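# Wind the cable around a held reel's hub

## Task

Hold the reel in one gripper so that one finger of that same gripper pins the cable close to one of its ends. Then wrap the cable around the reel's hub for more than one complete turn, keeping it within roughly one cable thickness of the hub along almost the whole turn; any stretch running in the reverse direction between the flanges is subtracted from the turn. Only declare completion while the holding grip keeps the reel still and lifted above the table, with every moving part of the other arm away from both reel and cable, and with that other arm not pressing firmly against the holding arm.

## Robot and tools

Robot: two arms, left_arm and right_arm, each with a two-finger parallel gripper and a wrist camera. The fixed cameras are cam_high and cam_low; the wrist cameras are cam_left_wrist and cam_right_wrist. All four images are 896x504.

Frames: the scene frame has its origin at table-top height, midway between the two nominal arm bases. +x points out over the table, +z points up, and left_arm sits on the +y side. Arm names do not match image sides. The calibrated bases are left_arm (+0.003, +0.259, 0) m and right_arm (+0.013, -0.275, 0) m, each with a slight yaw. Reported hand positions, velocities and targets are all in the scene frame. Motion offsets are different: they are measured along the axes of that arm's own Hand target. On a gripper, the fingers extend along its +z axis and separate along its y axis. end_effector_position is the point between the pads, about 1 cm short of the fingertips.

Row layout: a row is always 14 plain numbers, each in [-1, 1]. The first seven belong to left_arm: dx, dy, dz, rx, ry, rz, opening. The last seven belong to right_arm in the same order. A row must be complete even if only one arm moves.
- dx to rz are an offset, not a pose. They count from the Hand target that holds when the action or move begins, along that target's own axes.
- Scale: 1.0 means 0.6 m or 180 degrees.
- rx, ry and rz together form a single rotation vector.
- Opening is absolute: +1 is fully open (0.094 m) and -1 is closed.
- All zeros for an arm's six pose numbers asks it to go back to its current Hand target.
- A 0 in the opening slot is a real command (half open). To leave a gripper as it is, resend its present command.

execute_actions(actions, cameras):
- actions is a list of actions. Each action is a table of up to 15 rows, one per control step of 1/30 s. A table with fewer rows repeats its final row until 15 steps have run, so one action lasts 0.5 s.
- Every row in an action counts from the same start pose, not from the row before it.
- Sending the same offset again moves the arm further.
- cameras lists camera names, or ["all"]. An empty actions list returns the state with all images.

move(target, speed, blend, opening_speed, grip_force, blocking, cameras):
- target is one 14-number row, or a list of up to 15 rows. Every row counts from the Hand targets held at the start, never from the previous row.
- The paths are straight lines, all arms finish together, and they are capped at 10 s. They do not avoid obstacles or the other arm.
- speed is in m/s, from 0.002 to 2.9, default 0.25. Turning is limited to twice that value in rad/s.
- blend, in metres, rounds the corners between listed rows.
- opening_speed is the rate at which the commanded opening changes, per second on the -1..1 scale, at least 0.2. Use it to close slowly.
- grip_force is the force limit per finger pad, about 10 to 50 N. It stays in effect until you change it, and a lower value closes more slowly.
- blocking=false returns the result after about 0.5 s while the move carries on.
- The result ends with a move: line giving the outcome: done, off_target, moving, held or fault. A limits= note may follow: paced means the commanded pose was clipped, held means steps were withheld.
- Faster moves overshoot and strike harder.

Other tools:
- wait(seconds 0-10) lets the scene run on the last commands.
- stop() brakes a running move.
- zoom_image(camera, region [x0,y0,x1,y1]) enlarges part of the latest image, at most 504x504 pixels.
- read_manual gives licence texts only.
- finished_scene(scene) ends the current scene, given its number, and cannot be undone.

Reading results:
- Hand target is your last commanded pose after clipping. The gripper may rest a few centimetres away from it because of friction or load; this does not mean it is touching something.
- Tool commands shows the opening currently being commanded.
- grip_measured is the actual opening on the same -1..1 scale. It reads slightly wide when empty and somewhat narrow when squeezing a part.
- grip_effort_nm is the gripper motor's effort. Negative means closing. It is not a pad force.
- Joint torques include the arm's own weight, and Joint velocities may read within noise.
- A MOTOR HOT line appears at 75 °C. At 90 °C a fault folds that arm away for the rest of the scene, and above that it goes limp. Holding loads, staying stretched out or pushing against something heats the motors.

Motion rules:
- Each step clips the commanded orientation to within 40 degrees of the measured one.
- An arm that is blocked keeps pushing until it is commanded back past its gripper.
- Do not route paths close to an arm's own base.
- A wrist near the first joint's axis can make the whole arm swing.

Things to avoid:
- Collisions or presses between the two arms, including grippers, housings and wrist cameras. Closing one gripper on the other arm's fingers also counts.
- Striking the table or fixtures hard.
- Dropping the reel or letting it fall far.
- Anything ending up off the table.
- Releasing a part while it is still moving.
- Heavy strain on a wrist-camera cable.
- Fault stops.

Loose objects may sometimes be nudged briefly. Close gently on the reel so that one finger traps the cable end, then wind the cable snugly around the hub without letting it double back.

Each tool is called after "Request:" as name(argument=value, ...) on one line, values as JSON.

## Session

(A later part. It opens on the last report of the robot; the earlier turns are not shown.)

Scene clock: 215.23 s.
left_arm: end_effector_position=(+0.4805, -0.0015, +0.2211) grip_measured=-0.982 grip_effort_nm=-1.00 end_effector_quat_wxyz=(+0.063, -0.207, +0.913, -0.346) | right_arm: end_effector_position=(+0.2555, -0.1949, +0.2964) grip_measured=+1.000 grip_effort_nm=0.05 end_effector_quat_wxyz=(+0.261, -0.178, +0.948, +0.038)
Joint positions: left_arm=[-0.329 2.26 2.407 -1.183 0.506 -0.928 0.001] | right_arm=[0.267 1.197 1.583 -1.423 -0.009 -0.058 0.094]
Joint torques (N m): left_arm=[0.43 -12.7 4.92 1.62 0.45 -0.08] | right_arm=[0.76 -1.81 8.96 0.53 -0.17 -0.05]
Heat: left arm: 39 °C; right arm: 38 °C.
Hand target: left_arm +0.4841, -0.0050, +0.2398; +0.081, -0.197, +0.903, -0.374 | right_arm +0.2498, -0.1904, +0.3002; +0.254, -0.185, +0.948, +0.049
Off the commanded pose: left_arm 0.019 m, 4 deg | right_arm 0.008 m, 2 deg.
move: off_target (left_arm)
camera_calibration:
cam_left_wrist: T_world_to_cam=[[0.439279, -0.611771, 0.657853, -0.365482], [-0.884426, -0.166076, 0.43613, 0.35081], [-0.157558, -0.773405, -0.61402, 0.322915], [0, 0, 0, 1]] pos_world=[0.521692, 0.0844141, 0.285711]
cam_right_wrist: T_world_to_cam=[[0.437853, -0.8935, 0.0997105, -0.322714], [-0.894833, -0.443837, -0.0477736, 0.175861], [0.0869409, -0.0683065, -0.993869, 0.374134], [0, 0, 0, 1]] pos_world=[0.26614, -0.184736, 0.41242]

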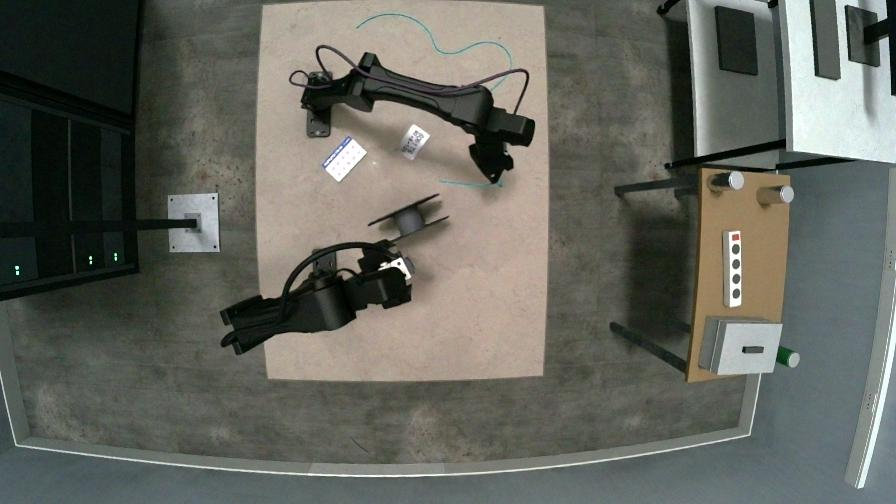

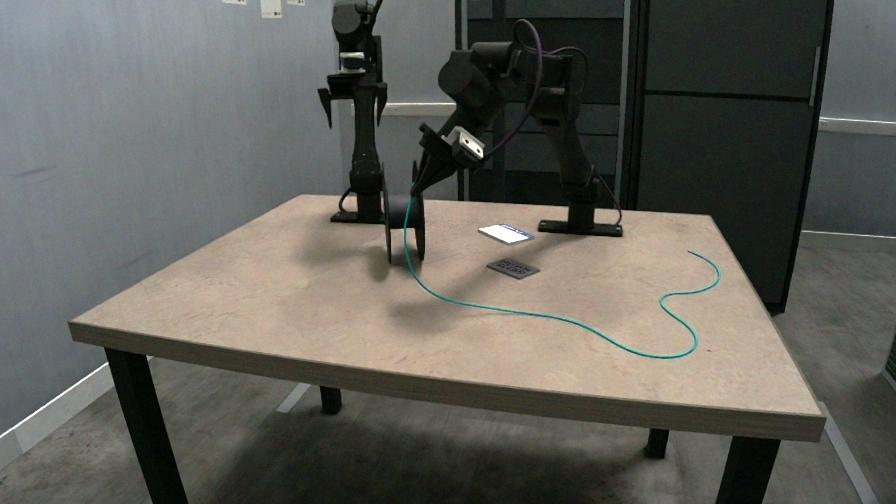

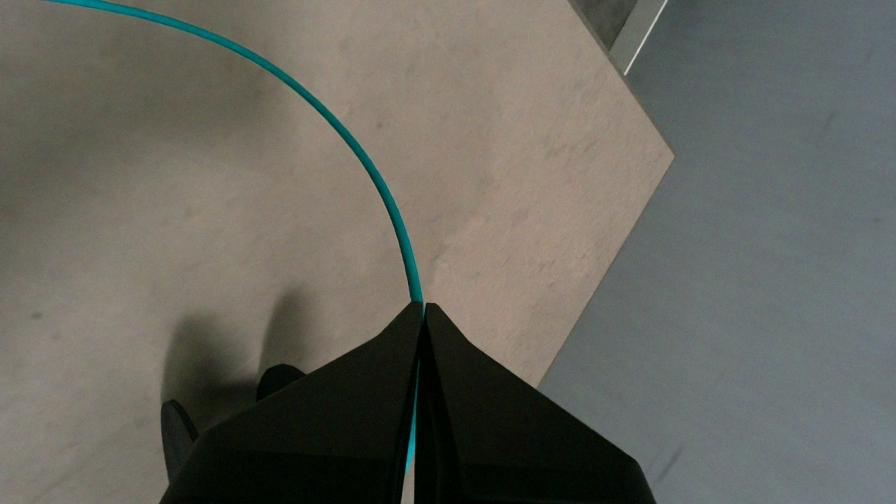

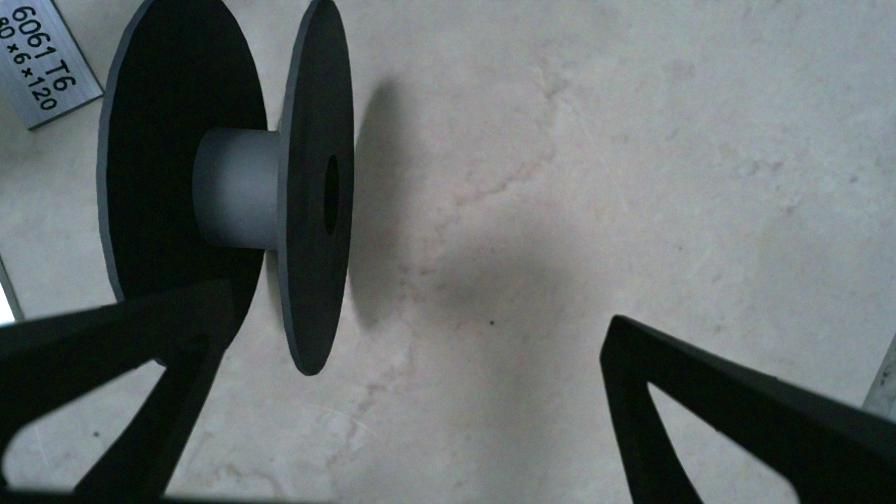

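Request:
move(target=[0.0658,0.315,0.156,0,0,0,-1,0,0,0,0,0,0,1], speed=0.2, cameras=["cam_high","cam_left_wrist"])

Scene clock: 229.00 s.
left_arm: end_effector_position=(+0.4106, +0.0400, +0.0255) grip_measured=-0.982 grip_effort_nm=-0.98 end_effector_quat_wxyz=(+0.051, -0.210, +0.909, -0.357) | right_arm: end_effector_position=(+0.2555, -0.1949, +0.2964) grip_measured=+1.000 grip_effort_nm=0.05 end_effector_quat_wxyz=(+0.261, -0.178, +0.948, +0.038)
Joint positions: left_arm=[-0.275 2.015 1.203 -0.253 0.564 -0.889 0.001] | right_arm=[0.267 1.197 1.583 -1.423 -0.009 -0.058 0.094]
Joint torques (N m): left_arm=[0.57 -10.69 4.53 1.61 0.2 0.05] | right_arm=[0.59 -1.92 8.98 0.57 -0.18 -0.07]
Heat: left arm: 38 °C; right arm: 39 °C.
Hand target: left_arm +0.4200, +0.0400, +0.0401; +0.081, -0.197, +0.903, -0.374 | right_arm +0.2498, -0.1904, +0.3002; +0.254, -0.185, +0.948, +0.049
Off the commanded pose: left_arm 0.017 m, 4 deg | right_arm 0.008 m, 2 deg.
move: off_target (left_arm)
camera_calibration:
cam_left_wrist: T_world_to_cam=[[0.450417, -0.593506, 0.66699, -0.186203], [-0.876143, -0.150114, 0.458083, 0.376598], [-0.17175, -0.790706, -0.58761, 0.229775], [0, 0, 0, 1]] pos_world=[0.453287, 0.127704, 0.0867003]
Images, in order (width x height): cam_high 896x504, cam_left_wrist 896x504.

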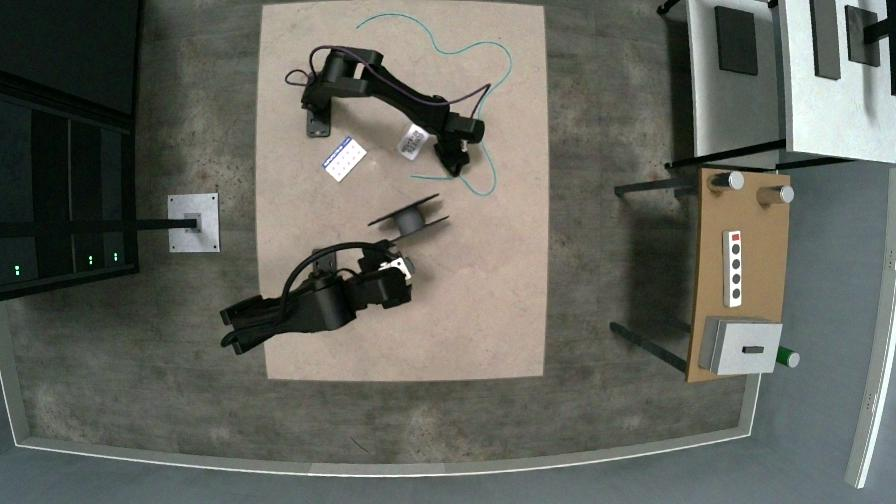

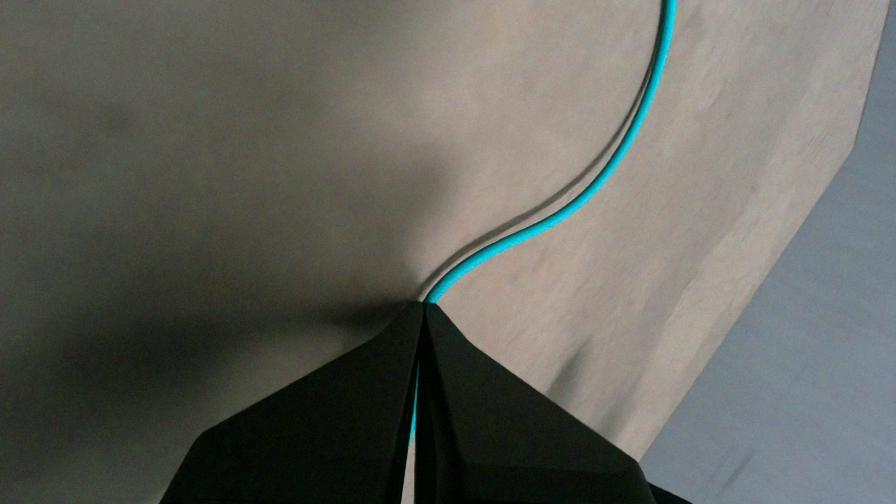

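Request:
move(target=[[0,0.0118,0.0118,0,0,0,-1,0,0,0,0,0,0,1],[0,0.0118,0.0118,0,0,0,-0.5,0,0,0,0,0,0,1],[0,-0.05,-0.10,0,0,0,-0.2,0,0,0,0,0,0,1],[0,-0.118,-0.13,-0.0821,0.0833,0.1087,-0.2,0,0,0,0,0,0,1]], speed=0.12, opening_speed=1, cameras=["cam_high","cam_left_wrist"])

Scene clock: 245.60 s.
left_arm: end_effector_position=(+0.4150, +0.0469, +0.1420) grip_measured=-0.203 grip_effort_nm=0.14 end_effector_quat_wxyz=(-0.006, -0.013, +0.965, -0.262) | right_arm: end_effector_position=(+0.2555, -0.1949, +0.2964) grip_measured=+1.000 grip_effort_nm=0.05 end_effector_quat_wxyz=(+0.261, -0.178, +0.948, +0.038)
Joint positions: left_arm=[-0.276 2.172 2.052 -1.292 0.509 -0.356 0.037] | right_arm=[0.267 1.197 1.583 -1.423 -0.009 -0.058 0.094]
Joint torques (N m): left_arm=[-0.54 -8.81 9.35 0.46 0.09 0.14] | right_arm=[0.68 -1.99 9.22 0.52 -0.15 -0.02]
Heat: left arm: 37 °C; right arm: 39 °C.
Hand target: left_arm +0.4179, +0.0446, +0.1454; +0.000, +0.000, +0.966, -0.259 | right_arm +0.2498, -0.1904, +0.3002; +0.254, -0.185, +0.948, +0.049
Off the commanded pose: left_arm 0.005 m, 2 deg | right_arm 0.008 m, 2 deg.
move: done; target 2's new opening was sent with left_arm's hand 0.009 m and 3 deg from that target; target 3's new opening was sent with left_arm's hand 0.025 m and 3 deg from that target
camera_calibration:
cam_left_wrist: T_world_to_cam=[[0.149161, -0.847099, 0.510073, -0.102597], [-0.878517, 0.123221, 0.461545, 0.315777], [-0.453826, -0.516952, -0.725811, 0.428284], [0, 0, 0, 1]] pos_world=[0.487085, 0.0955826, 0.21744]
Images, in order (width x height): cam_high 896x504, cam_left_wrist 896x504.

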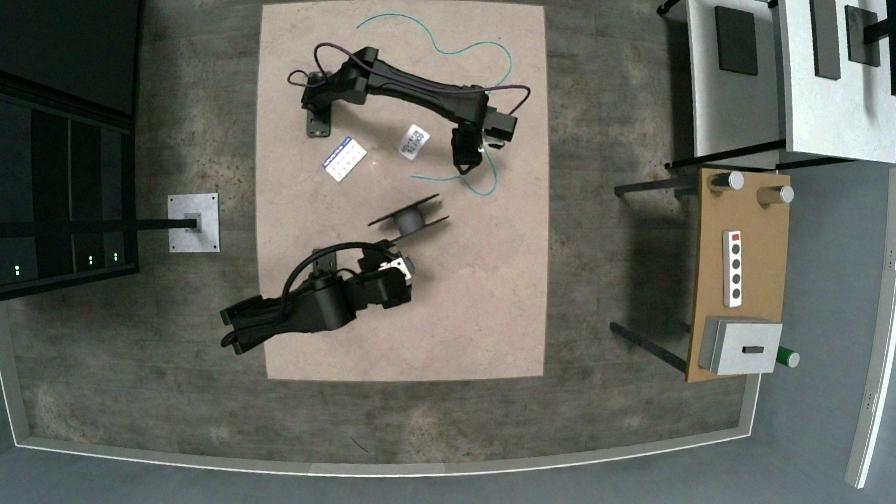

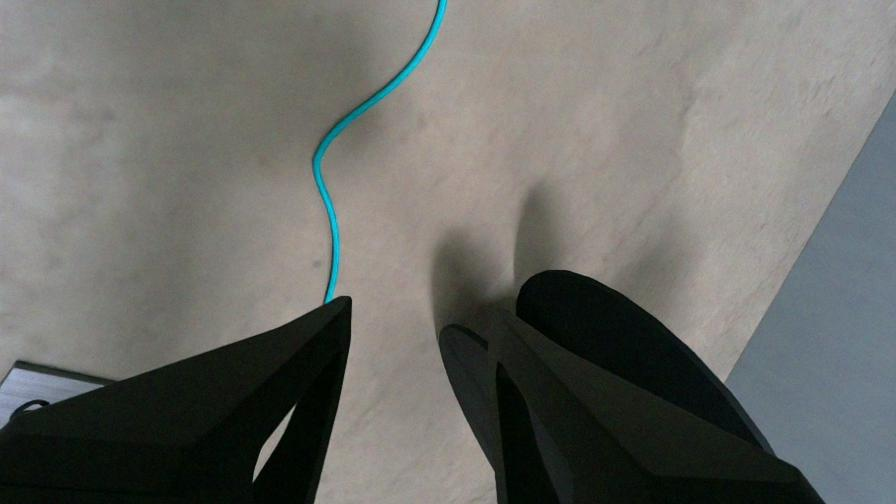

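Request:
move(target=[0.0117,0.0717,0.195,-0.0833,0,0,-0.5,0,0,0,0,0,0,1], speed=0.1, cameras=["cam_left_wrist"])

Scene clock: 255.37 s.
left_arm: end_effector_position=(+0.4069, +0.0247, +0.0291) grip_measured=-0.497 grip_effort_nm=-0.15 end_effector_quat_wxyz=(-0.009, +0.000, +0.991, -0.133) | right_arm: end_effector_position=(+0.2555, -0.1949, +0.2964) grip_measured=+1.000 grip_effort_nm=0.05 end_effector_quat_wxyz=(+0.261, -0.178, +0.948, +0.038)
Joint positions: left_arm=[-0.422 2.287 1.869 -1.054 0.249 -0.445 0.024] | right_arm=[0.267 1.197 1.583 -1.423 -0.009 -0.058 0.094]
Joint torques (N m): left_arm=[-0.31 -9.78 4.92 0.81 -0.04 -0.08] | right_arm=[0.77 -2.02 9.06 0.58 -0.14 -0.09]
Heat: left arm: 38 °C; right arm: 39 °C.
Hand target: left_arm +0.4108, +0.0233, +0.0226; +0.000, +0.000, +0.991, -0.130 | right_arm +0.2498, -0.1904, +0.3002; +0.254, -0.185, +0.948, +0.049
Off the commanded pose: left_arm 0.008 m, 1 deg | right_arm 0.008 m, 2 deg.
move: done
camera_calibration:
cam_left_wrist: T_world_to_cam=[[0.12366, -0.95461, 0.270976, -0.0426124], [-0.875618, 0.0235156, 0.482432, 0.364163], [-0.466907, -0.296929, -0.832966, 0.334162], [0, 0, 0, 1]] pos_world=[0.480159, 0.0499805, 0.114208]
Images, in order (width x height): cam_left_wrist 896x504.

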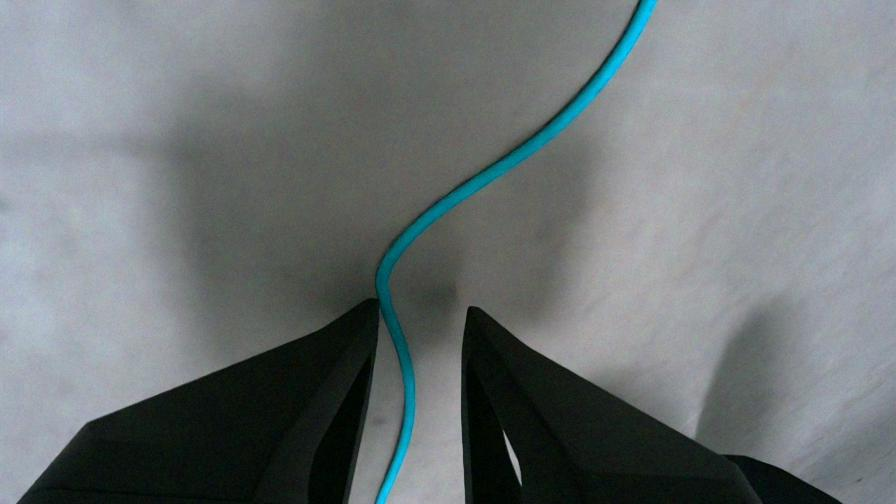

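Request:
move(target=[[0.02,0.018,0.0228,0,0,0,-0.5,0,0,0,0,0,0,1],[0.02,0.018,0.0228,0,0,0,-1,0,0,0,0,0,0,1],[0.02,-0.07,-0.30,0,0,0,-1,0,0,0,0,0,0,1]], speed=0.1, opening_speed=1, cameras=["cam_left_wrist","cam_low","cam_high"])

Request:
zoom_image(camera="cam_low", region=[380, 130, 540, 290])

Scene clock: 264.80 s.
left_arm: end_effector_position=(+0.4002, +0.0287, +0.1775) grip_measured=-0.957 grip_effort_nm=-1.03 end_effector_quat_wxyz=(+0.018, -0.009, +0.989, -0.146) | right_arm: end_effector_position=(+0.2555, -0.1949, +0.2964) grip_measured=+1.000 grip_effort_nm=0.05 end_effector_quat_wxyz=(+0.261, -0.178, +0.948, +0.038)
Joint positions: left_arm=[-0.42 2.246 2.391 -1.556 0.248 -0.469 0.002] | right_arm=[0.267 1.197 1.583 -1.423 -0.009 -0.058 0.094]
Joint torques (N m): left_arm=[-0.18 -13.45 8.76 0.46 0 -0.1] | right_arm=[0.58 -1.92 9.22 0.58 -0.17 -0.09]
Heat: left arm: 37 °C; right arm: 39 °C.
Hand target: left_arm +0.3989, +0.0294, +0.2072; +0.000, +0.000, +0.991, -0.130 | right_arm +0.2498, -0.1904, +0.3002; +0.254, -0.185, +0.948, +0.049
Off the commanded pose: left_arm 0.030 m, 3 deg | right_arm 0.008 m, 2 deg.
joint sent to its limit (left arm) — joint 4 (wrist pitch), lower limit. The joint targets are off in orientation, not in position.
move: off_target (left_arm); target 2's new opening was sent with left_arm's hand 0.018 m and 2 deg from that target
camera_calibration:
cam_left_wrist: T_world_to_cam=[[0.133027, -0.944328, 0.300911, -0.0876221], [-0.899106, 0.0127674, 0.437544, 0.304252], [-0.417027, -0.328757, -0.847353, 0.439291], [0, 0, 0, 1]] pos_world=[0.468407, 0.0577913, 0.265478]
Images, in order (width x height): cam_high 896x504, cam_low 896x504, cam_left_wrist 896x504.

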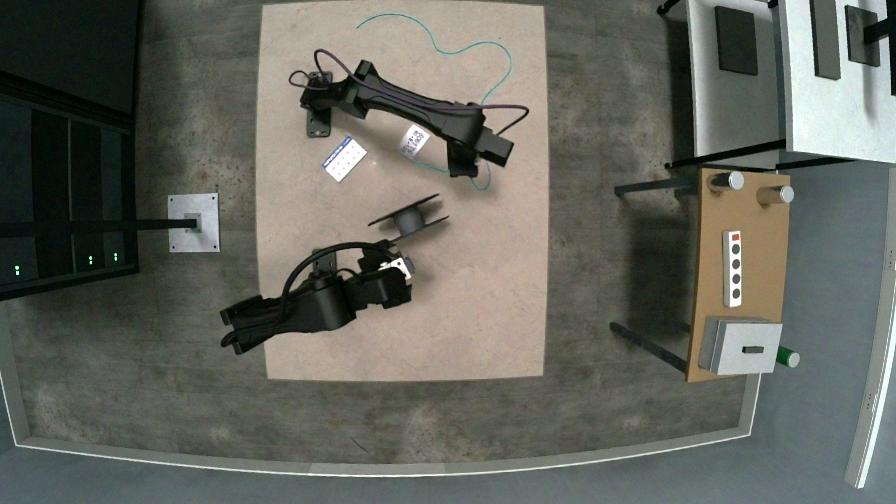

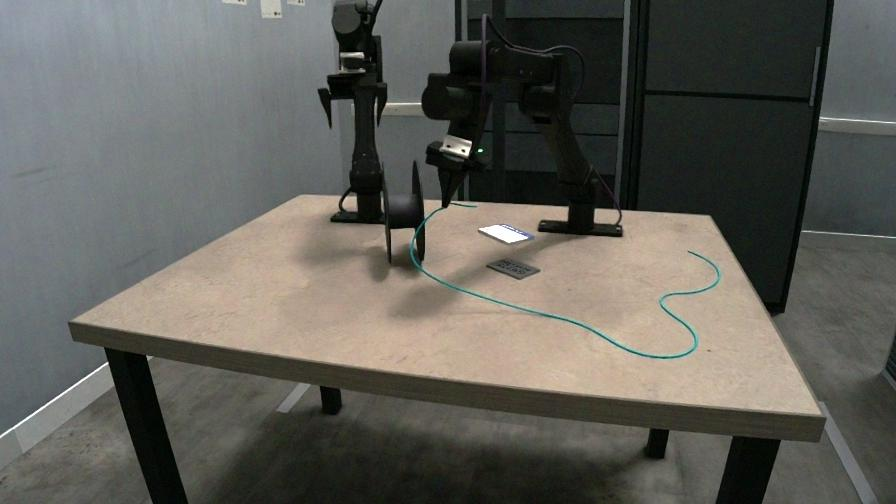

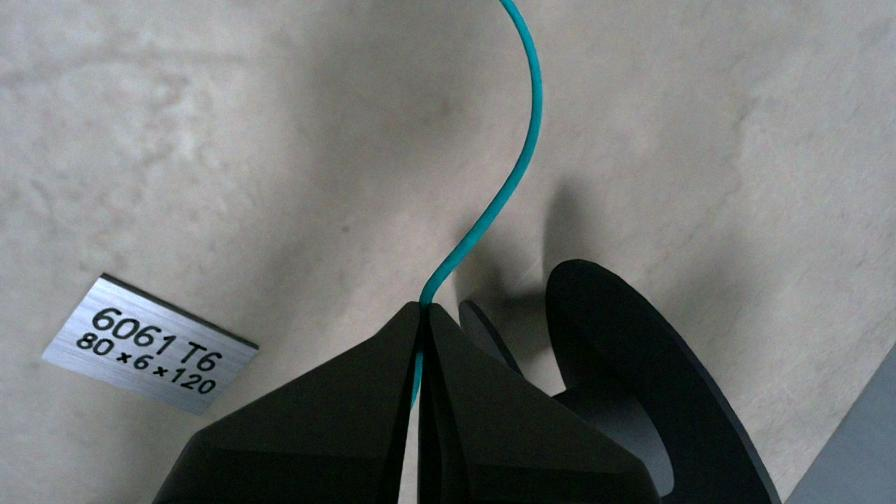

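Scaled by 3.150 from the camera's 896x504 image, which has a finer 1280x720 frame.

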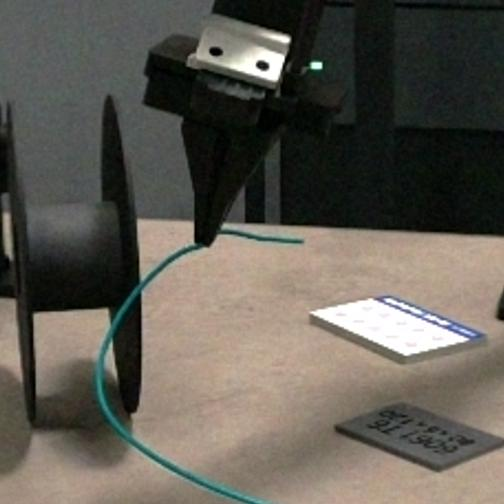

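Request:
move(target=[-0.142,-0.067,-0.0303,0.1642,-0.0689,-0.1195,-1,0,0,0,0,0,0,1], speed=0.2, cameras=["cam_left_wrist","cam_low","cam_high","cam_right_wrist"])

Request:
zoom_image(camera="cam_low", region=[350, 130, 510, 290])

Request:
zoom_image(camera="cam_high", region=[360, 130, 560, 260])

Scene clock: 279.83 s.
left_arm: end_effector_position=(+0.4804, -0.0012, +0.2167) grip_measured=-0.957 grip_effort_nm=-1.03 end_effector_quat_wxyz=(+0.063, -0.207, +0.913, -0.346) | right_arm: end_effector_position=(+0.2555, -0.1949, +0.2964) grip_measured=+1.000 grip_effort_nm=0.05 end_effector_quat_wxyz=(+0.261, -0.178, +0.948, +0.038)
Joint positions: left_arm=[-0.329 2.246 2.363 -1.154 0.506 -0.928 0.002] | right_arm=[0.267 1.197 1.583 -1.423 -0.009 -0.058 0.094]
Joint torques (N m): left_arm=[0.43 -12.63 5 1.64 0.45 -0.07] | right_arm=[0.76 -2.04 9.03 0.51 -0.17 -0.08]
Motor temperatures (°C): left_arm=[26 39 37 33 30 30 31] | right_arm=[29 31 39 30 27 26 28]
Heat: left arm: 39 °C; right arm: 39 °C.
Hand target: left_arm +0.4842, -0.0047, +0.2352; +0.081, -0.197, +0.903, -0.374 | right_arm +0.2498, -0.1904, +0.3002; +0.254, -0.185, +0.948, +0.049
Off the commanded pose: left_arm 0.019 m, 4 deg | right_arm 0.008 m, 2 deg.
move: off_target (left_arm)
camera_calibration:
cam_left_wrist: T_world_to_cam=[[0.439429, -0.611517, 0.657989, -0.36252], [-0.884421, -0.166374, 0.436025, 0.352611], [-0.157164, -0.773542, -0.613948, 0.320262], [0, 0, 0, 1]] pos_world=[0.521492, 0.0847146, 0.281411]
cam_right_wrist: T_world_to_cam=[[0.437853, -0.8935, 0.0997105, -0.322714], [-0.894833, -0.443837, -0.0477736, 0.175861], [0.0869409, -0.0683065, -0.993869, 0.374134], [0, 0, 0, 1]] pos_world=[0.26614, -0.184736, 0.41242]

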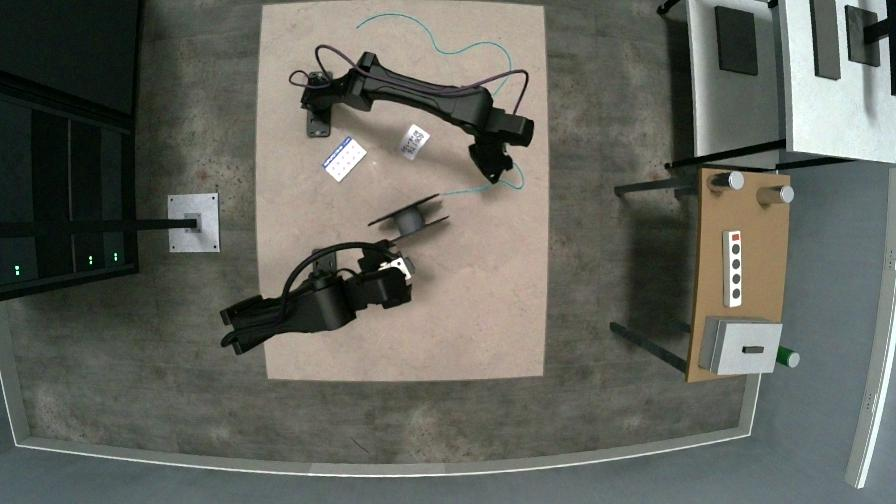

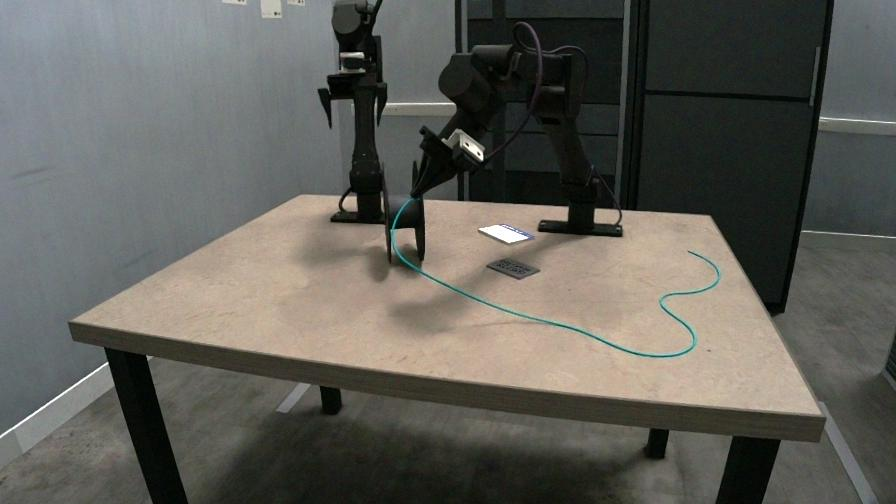

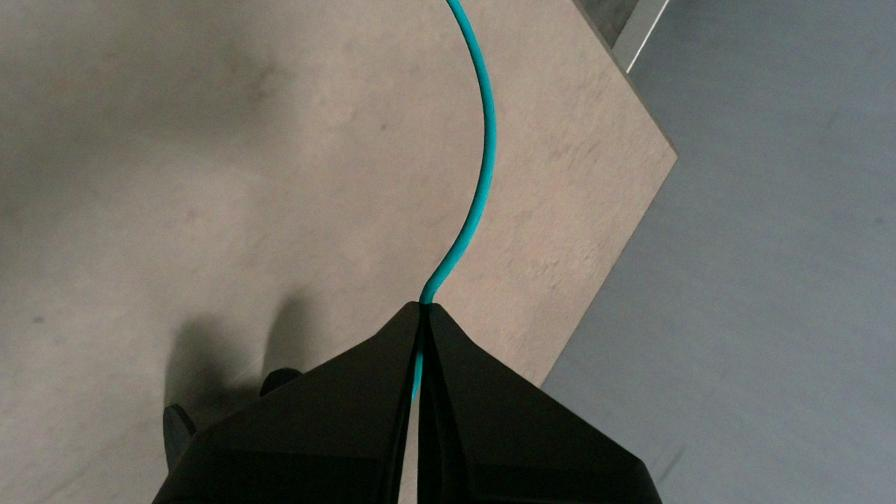

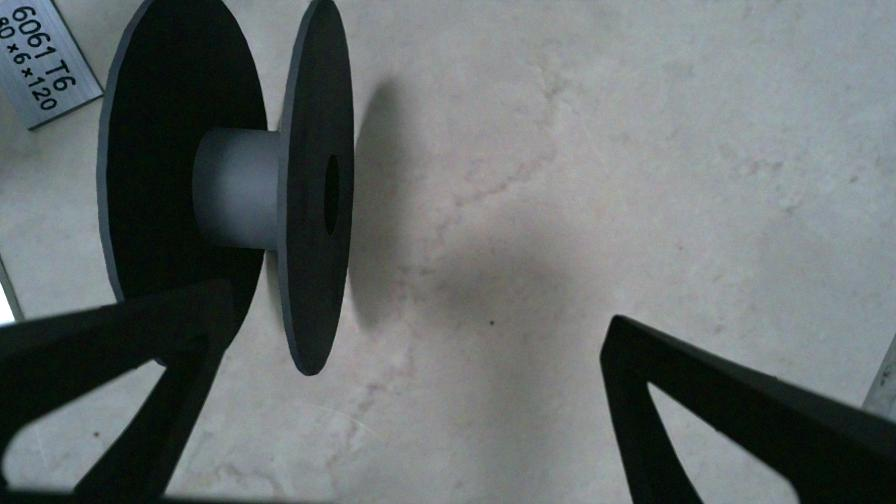

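Scaled by 3.150 from the camera's 896x504 image, which has a finer 1280x720 frame.

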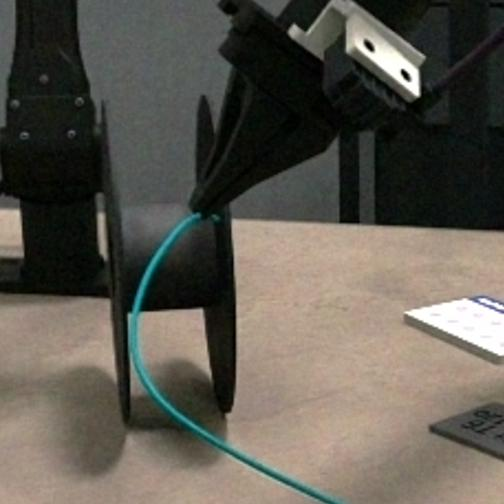

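Scaled by 2.520 from the camera's 896x504 image, which has a finer 1280x720 frame.

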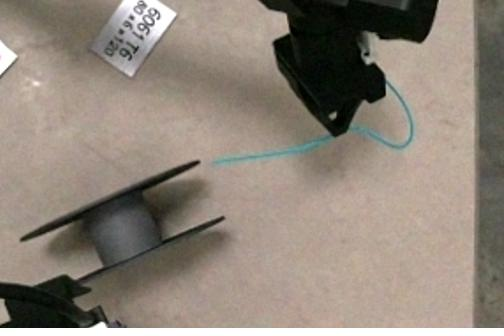

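Request:
move(target=[-0.001,0.038,0.057,0,-0.043,-0.043,-1,0,0,0,0,0,0,1], speed=0.15, cameras=["cam_low","cam_high"])

Request:
zoom_image(camera="cam_low", region=[350, 130, 510, 290])

Request:
zoom_image(camera="cam_high", region=[360, 130, 560, 260])

Scene clock: 290.73 s.
left_arm: end_effector_position=(+0.4828, -0.0099, +0.1660) grip_measured=-0.957 grip_effort_nm=-1.03 end_effector_quat_wxyz=(+0.080, -0.293, +0.890, -0.340) | right_arm: end_effector_position=(+0.2555, -0.1949, +0.2964) grip_measured=+1.000 grip_effort_nm=0.05 end_effector_quat_wxyz=(+0.261, -0.178, +0.948, +0.038)
Joint positions: left_arm=[-0.374 2.128 1.957 -0.792 0.401 -1.147 0.002] | right_arm=[0.267 1.197 1.583 -1.423 -0.009 -0.058 0.094]
Joint torques (N m): left_arm=[-0.32 -14.19 5.41 1.78 -0.01 -0.07] | right_arm=[0.7 -1.99 9.07 0.58 -0.19 -0.03]
Heat: left arm: 40 °C; right arm: 39 °C.
Hand target: left_arm +0.4880, -0.0119, +0.1949; +0.116, -0.282, +0.880, -0.364 | right_arm +0.2498, -0.1904, +0.3002; +0.254, -0.185, +0.948, +0.049
Off the commanded pose: left_arm 0.029 m, 5 deg | right_arm 0.008 m, 2 deg.
move: off_target (left_arm)
Images, in order (width x height): cam_high 896x504, cam_low 896x504.

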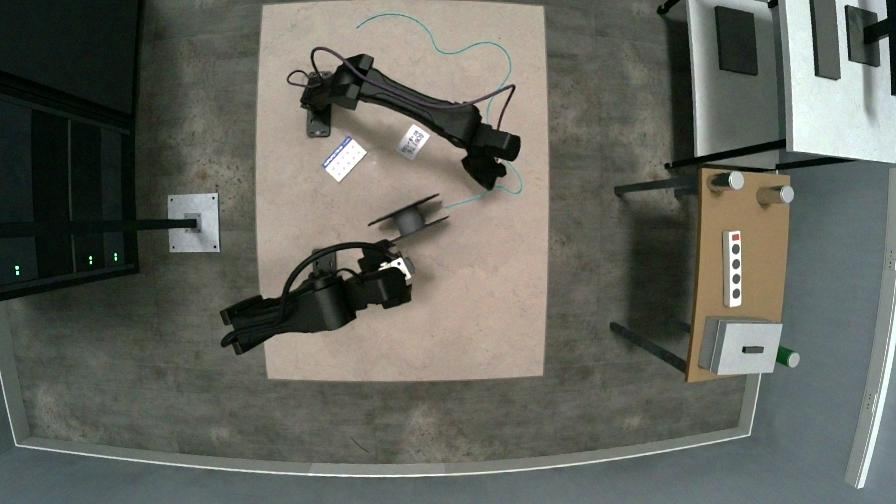

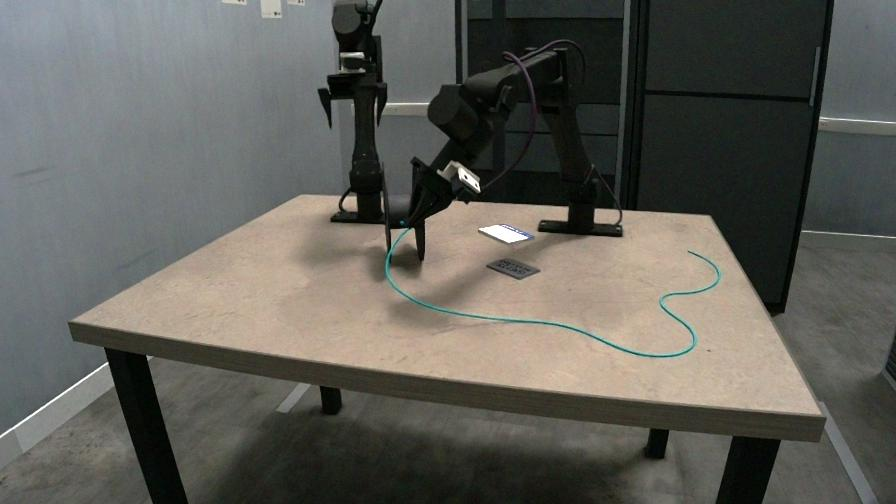

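Scaled by 3.150 from the camera's 896x504 image, which has a finer 1280x720 frame.

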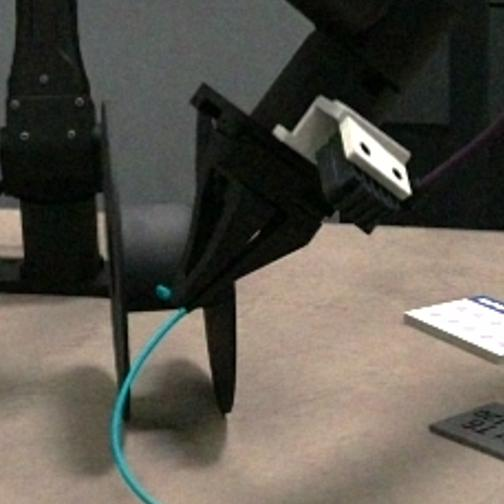

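Scaled by 2.520 from the camera's 896x504 image, which has a finer 1280x720 frame.

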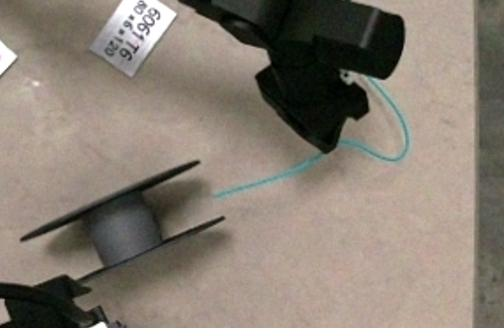

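Request:
move(target=[[0,-0.047,-0.047,0,0,0,-1,0,0,0,0,0,0,1],[0.147,-0.026,-0.0675,0,0,0,-1,0,0,0,0,0,0,1]], speed=0.1, cameras=["all"])

Request:
zoom_image(camera="cam_low", region=[350, 130, 510, 290])

Request:
zoom_image(camera="cam_high", region=[360, 130, 560, 260])

Scene clock: 306.63 s.
left_arm: end_effector_position=(+0.4015, -0.0472, +0.2112) grip_measured=-0.957 grip_effort_nm=-1.04 end_effector_quat_wxyz=(+0.086, -0.290, +0.892, -0.337) | right_arm: end_effector_position=(+0.2555, -0.1949, +0.2964) grip_measured=+1.000 grip_effort_nm=0.05 end_effector_quat_wxyz=(+0.261, -0.178, +0.948, +0.038)
Joint positions: left_arm=[-0.544 1.887 1.782 -0.808 0.289 -1.282 0.002] | right_arm=[0.267 1.197 1.583 -1.423 -0.009 -0.058 0.094]
Joint torques (N m): left_arm=[-0.27 -11.77 5.42 1.88 -0.06 -0.07] | right_arm=[0.7 -2.02 9.14 0.52 -0.18 -0.07]
Heat: left arm: 42 °C; right arm: 39 °C.
Hand target: left_arm +0.4060, -0.0488, +0.2345; +0.116, -0.282, +0.880, -0.364 | right_arm +0.2498, -0.1904, +0.3002; +0.254, -0.185, +0.948, +0.049
Off the commanded pose: left_arm 0.024 m, 5 deg | right_arm 0.008 m, 2 deg.
move: off_target (left_arm)
camera_calibration:
cam_left_wrist: T_world_to_cam=[[0.550921, -0.524746, 0.648943, -0.390986], [-0.834023, -0.318376, 0.450602, 0.247093], [-0.0298437, -0.78948, -0.61305, 0.216786], [0, 0, 0, 1]] pos_world=[0.427954, 0.0446482, 0.275288]
cam_right_wrist: T_world_to_cam=[[0.437853, -0.8935, 0.0997105, -0.322714], [-0.894833, -0.443837, -0.0477736, 0.175861], [0.0869409, -0.0683065, -0.993869, 0.374134], [0, 0, 0, 1]] pos_world=[0.26614, -0.184736, 0.41242]

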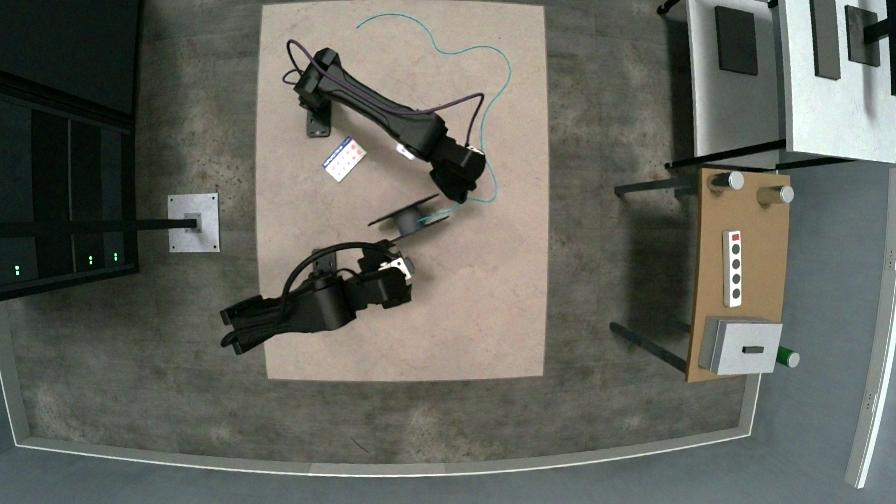

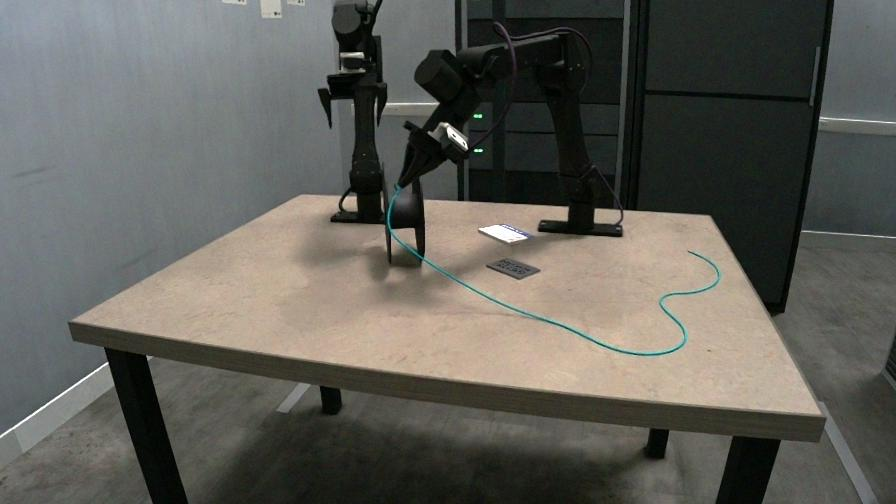

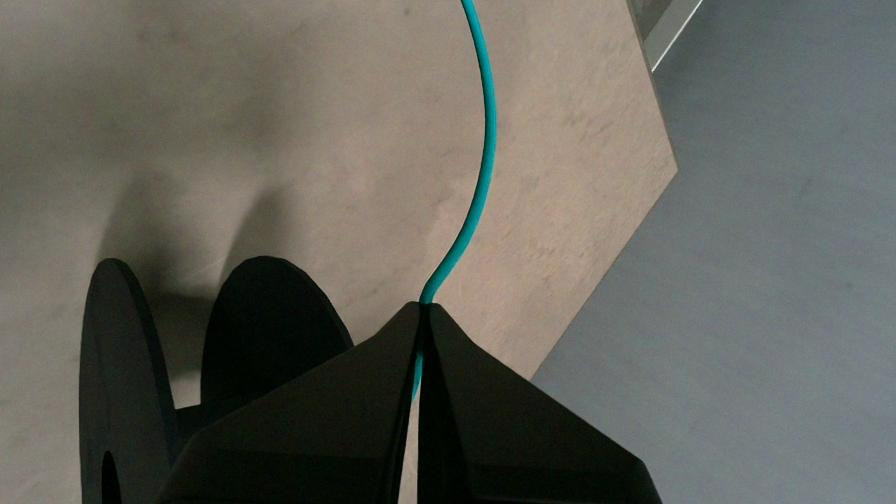

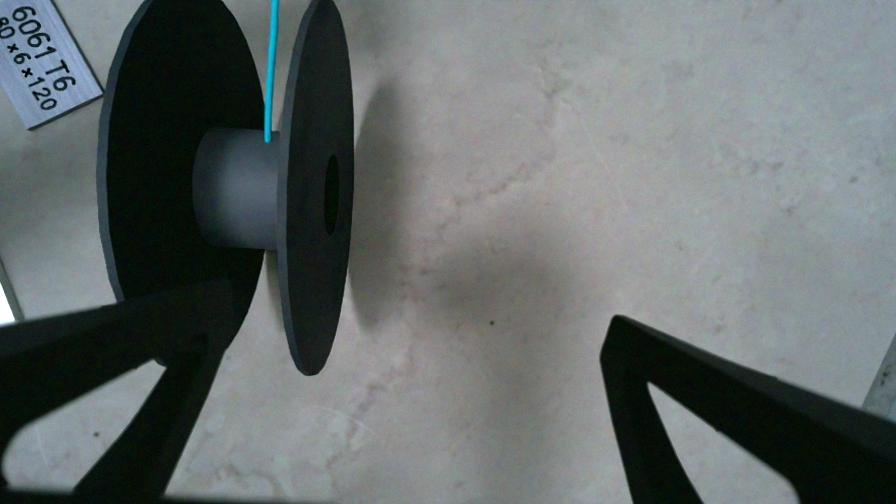

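Scaled by 3.150 from the camera's 896x504 image, which has a finer 1280x720 frame.

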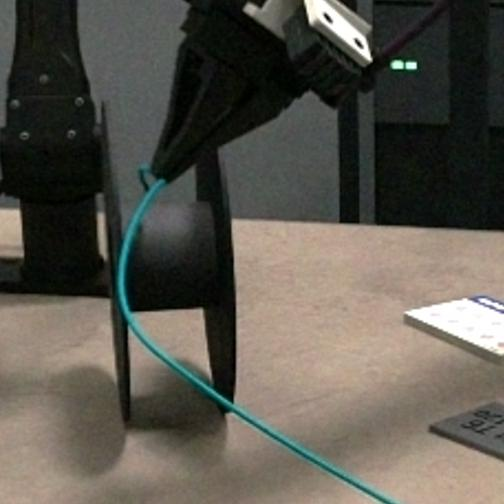

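Scaled by 2.520 from the camera's 896x504 image, which has a finer 1280x720 frame.

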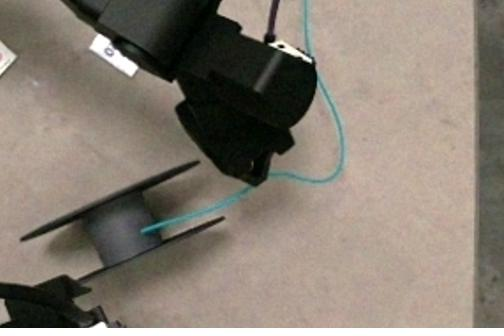

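Request:
move(target=[0.047,0.026,0.002,0,0,0,-1,0.026,0.0957,0.0617,-0.0065,-0.0556,-0.0087,1], speed=0.1, cameras=["all"])

Request:
zoom_image(camera="cam_low", region=[350, 130, 510, 290])

Request:
zoom_image(camera="cam_high", region=[360, 130, 560, 260])

Scene clock: 321.57 s.
left_arm: end_effector_position=(+0.3736, -0.0540, +0.2000) grip_measured=-0.957 grip_effort_nm=-1.03 end_effector_quat_wxyz=(+0.088, -0.290, +0.892, -0.335) | right_arm: end_effector_position=(+0.2264, -0.1373, +0.2543) grip_measured=+1.000 grip_effort_nm=0.05 end_effector_quat_wxyz=(+0.308, -0.209, +0.926, +0.067)
Joint positions: left_arm=[-0.601 1.8 1.624 -0.726 0.249 -1.327 0.002] | right_arm=[0.626 1.017 1.239 -1.165 0.139 0.18 0.094]
Joint torques (N m): left_arm=[-0.53 -11.12 5.46 1.9 -0.08 -0.08] | right_arm=[0.62 -3.45 6.23 1.51 0.25 0.07]
Heat: left arm: 41 °C; right arm: 39 °C.
Hand target: left_arm +0.3772, -0.0569, +0.2226; +0.116, -0.282, +0.880, -0.364 | right_arm +0.2329, -0.1353, +0.2602; +0.334, -0.195, +0.919, +0.071
Off the commanded pose: left_arm 0.023 m, 5 deg | right_arm 0.009 m, 3 deg.
move: off_target (left_arm, right_arm)
camera_calibration:
cam_left_wrist: T_world_to_cam=[[0.549679, -0.526449, 0.648617, -0.371534], [-0.834947, -0.321358, 0.446757, 0.227666], [-0.0267562, -0.787134, -0.616201, 0.203374], [0, 0, 0, 1]] pos_world=[0.399755, 0.037651, 0.264591]
cam_right_wrist: T_world_to_cam=[[0.498413, -0.861915, 0.0932064, -0.262002], [-0.84772, -0.507052, -0.155786, 0.181489], [0.181534, -0.00136731, -0.983384, 0.323829], [0, 0, 0, 1]] pos_world=[0.225651, -0.133357, 0.371142]

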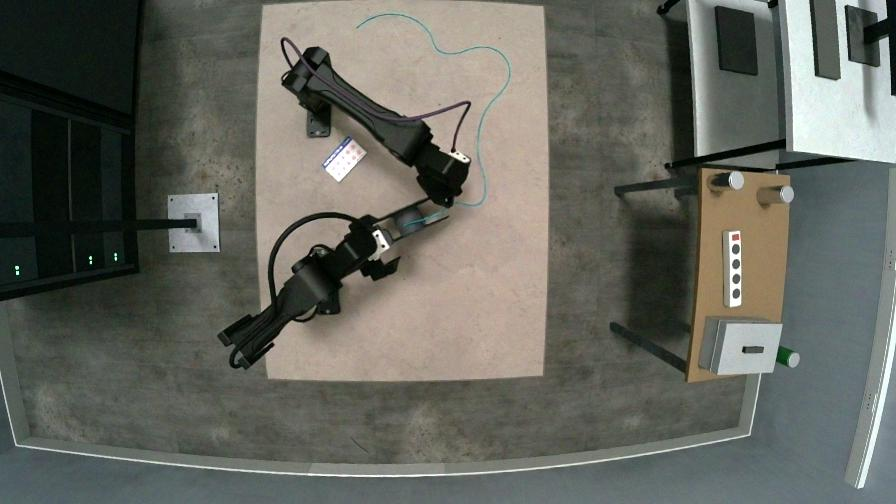

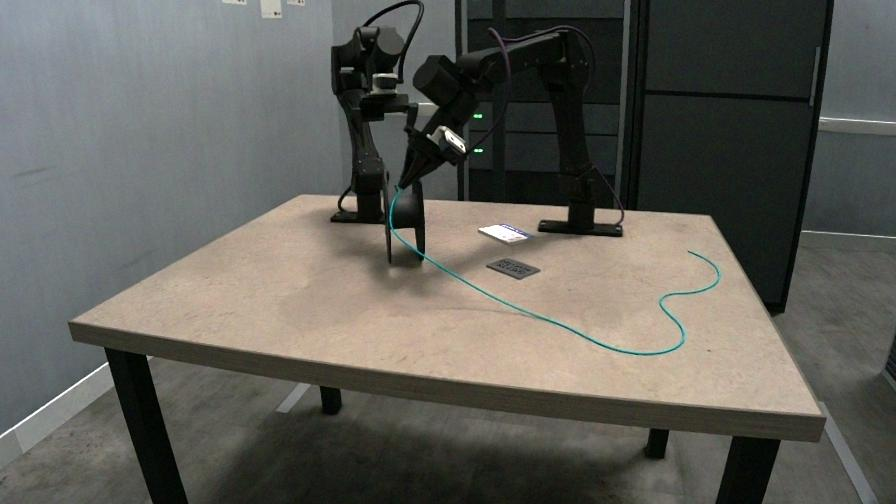

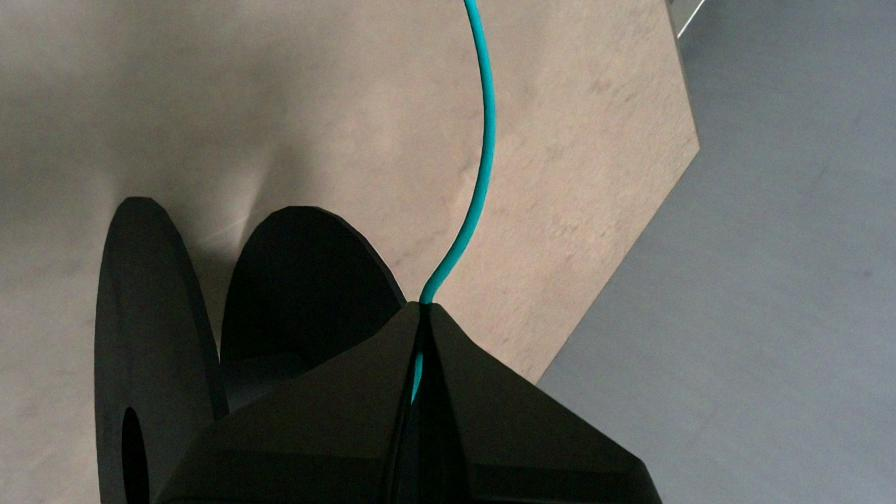

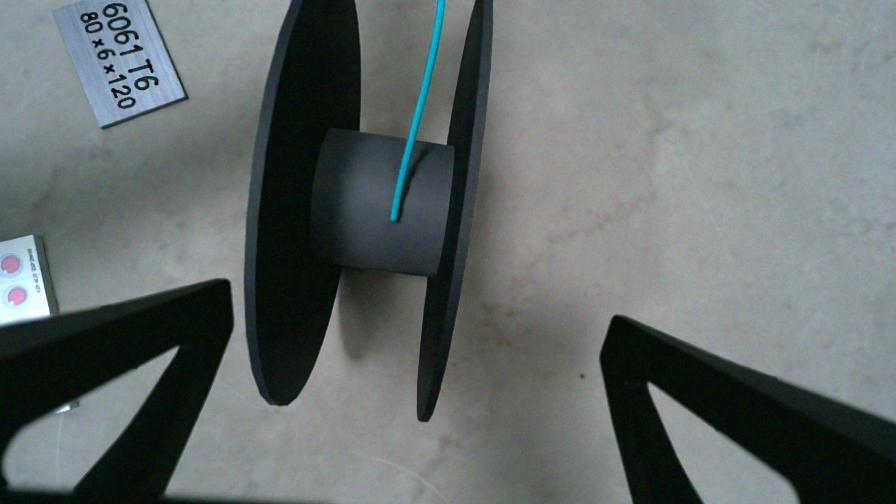

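Scaled by 3.150 from the camera's 896x504 image, which has a finer 1280x720 frame.

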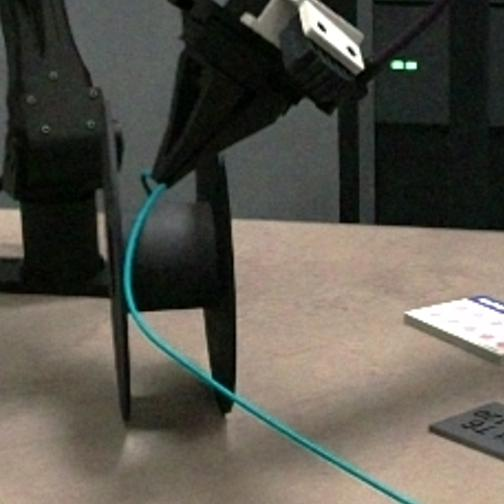

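Scaled by 2.520 from the camera's 896x504 image, which has a finer 1280x720 frame.

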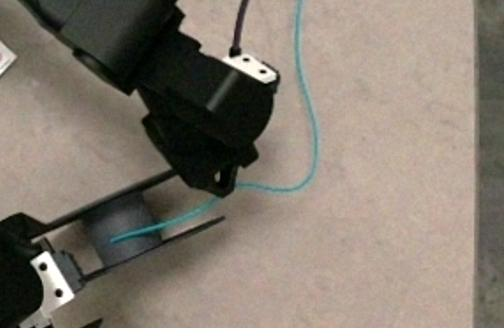

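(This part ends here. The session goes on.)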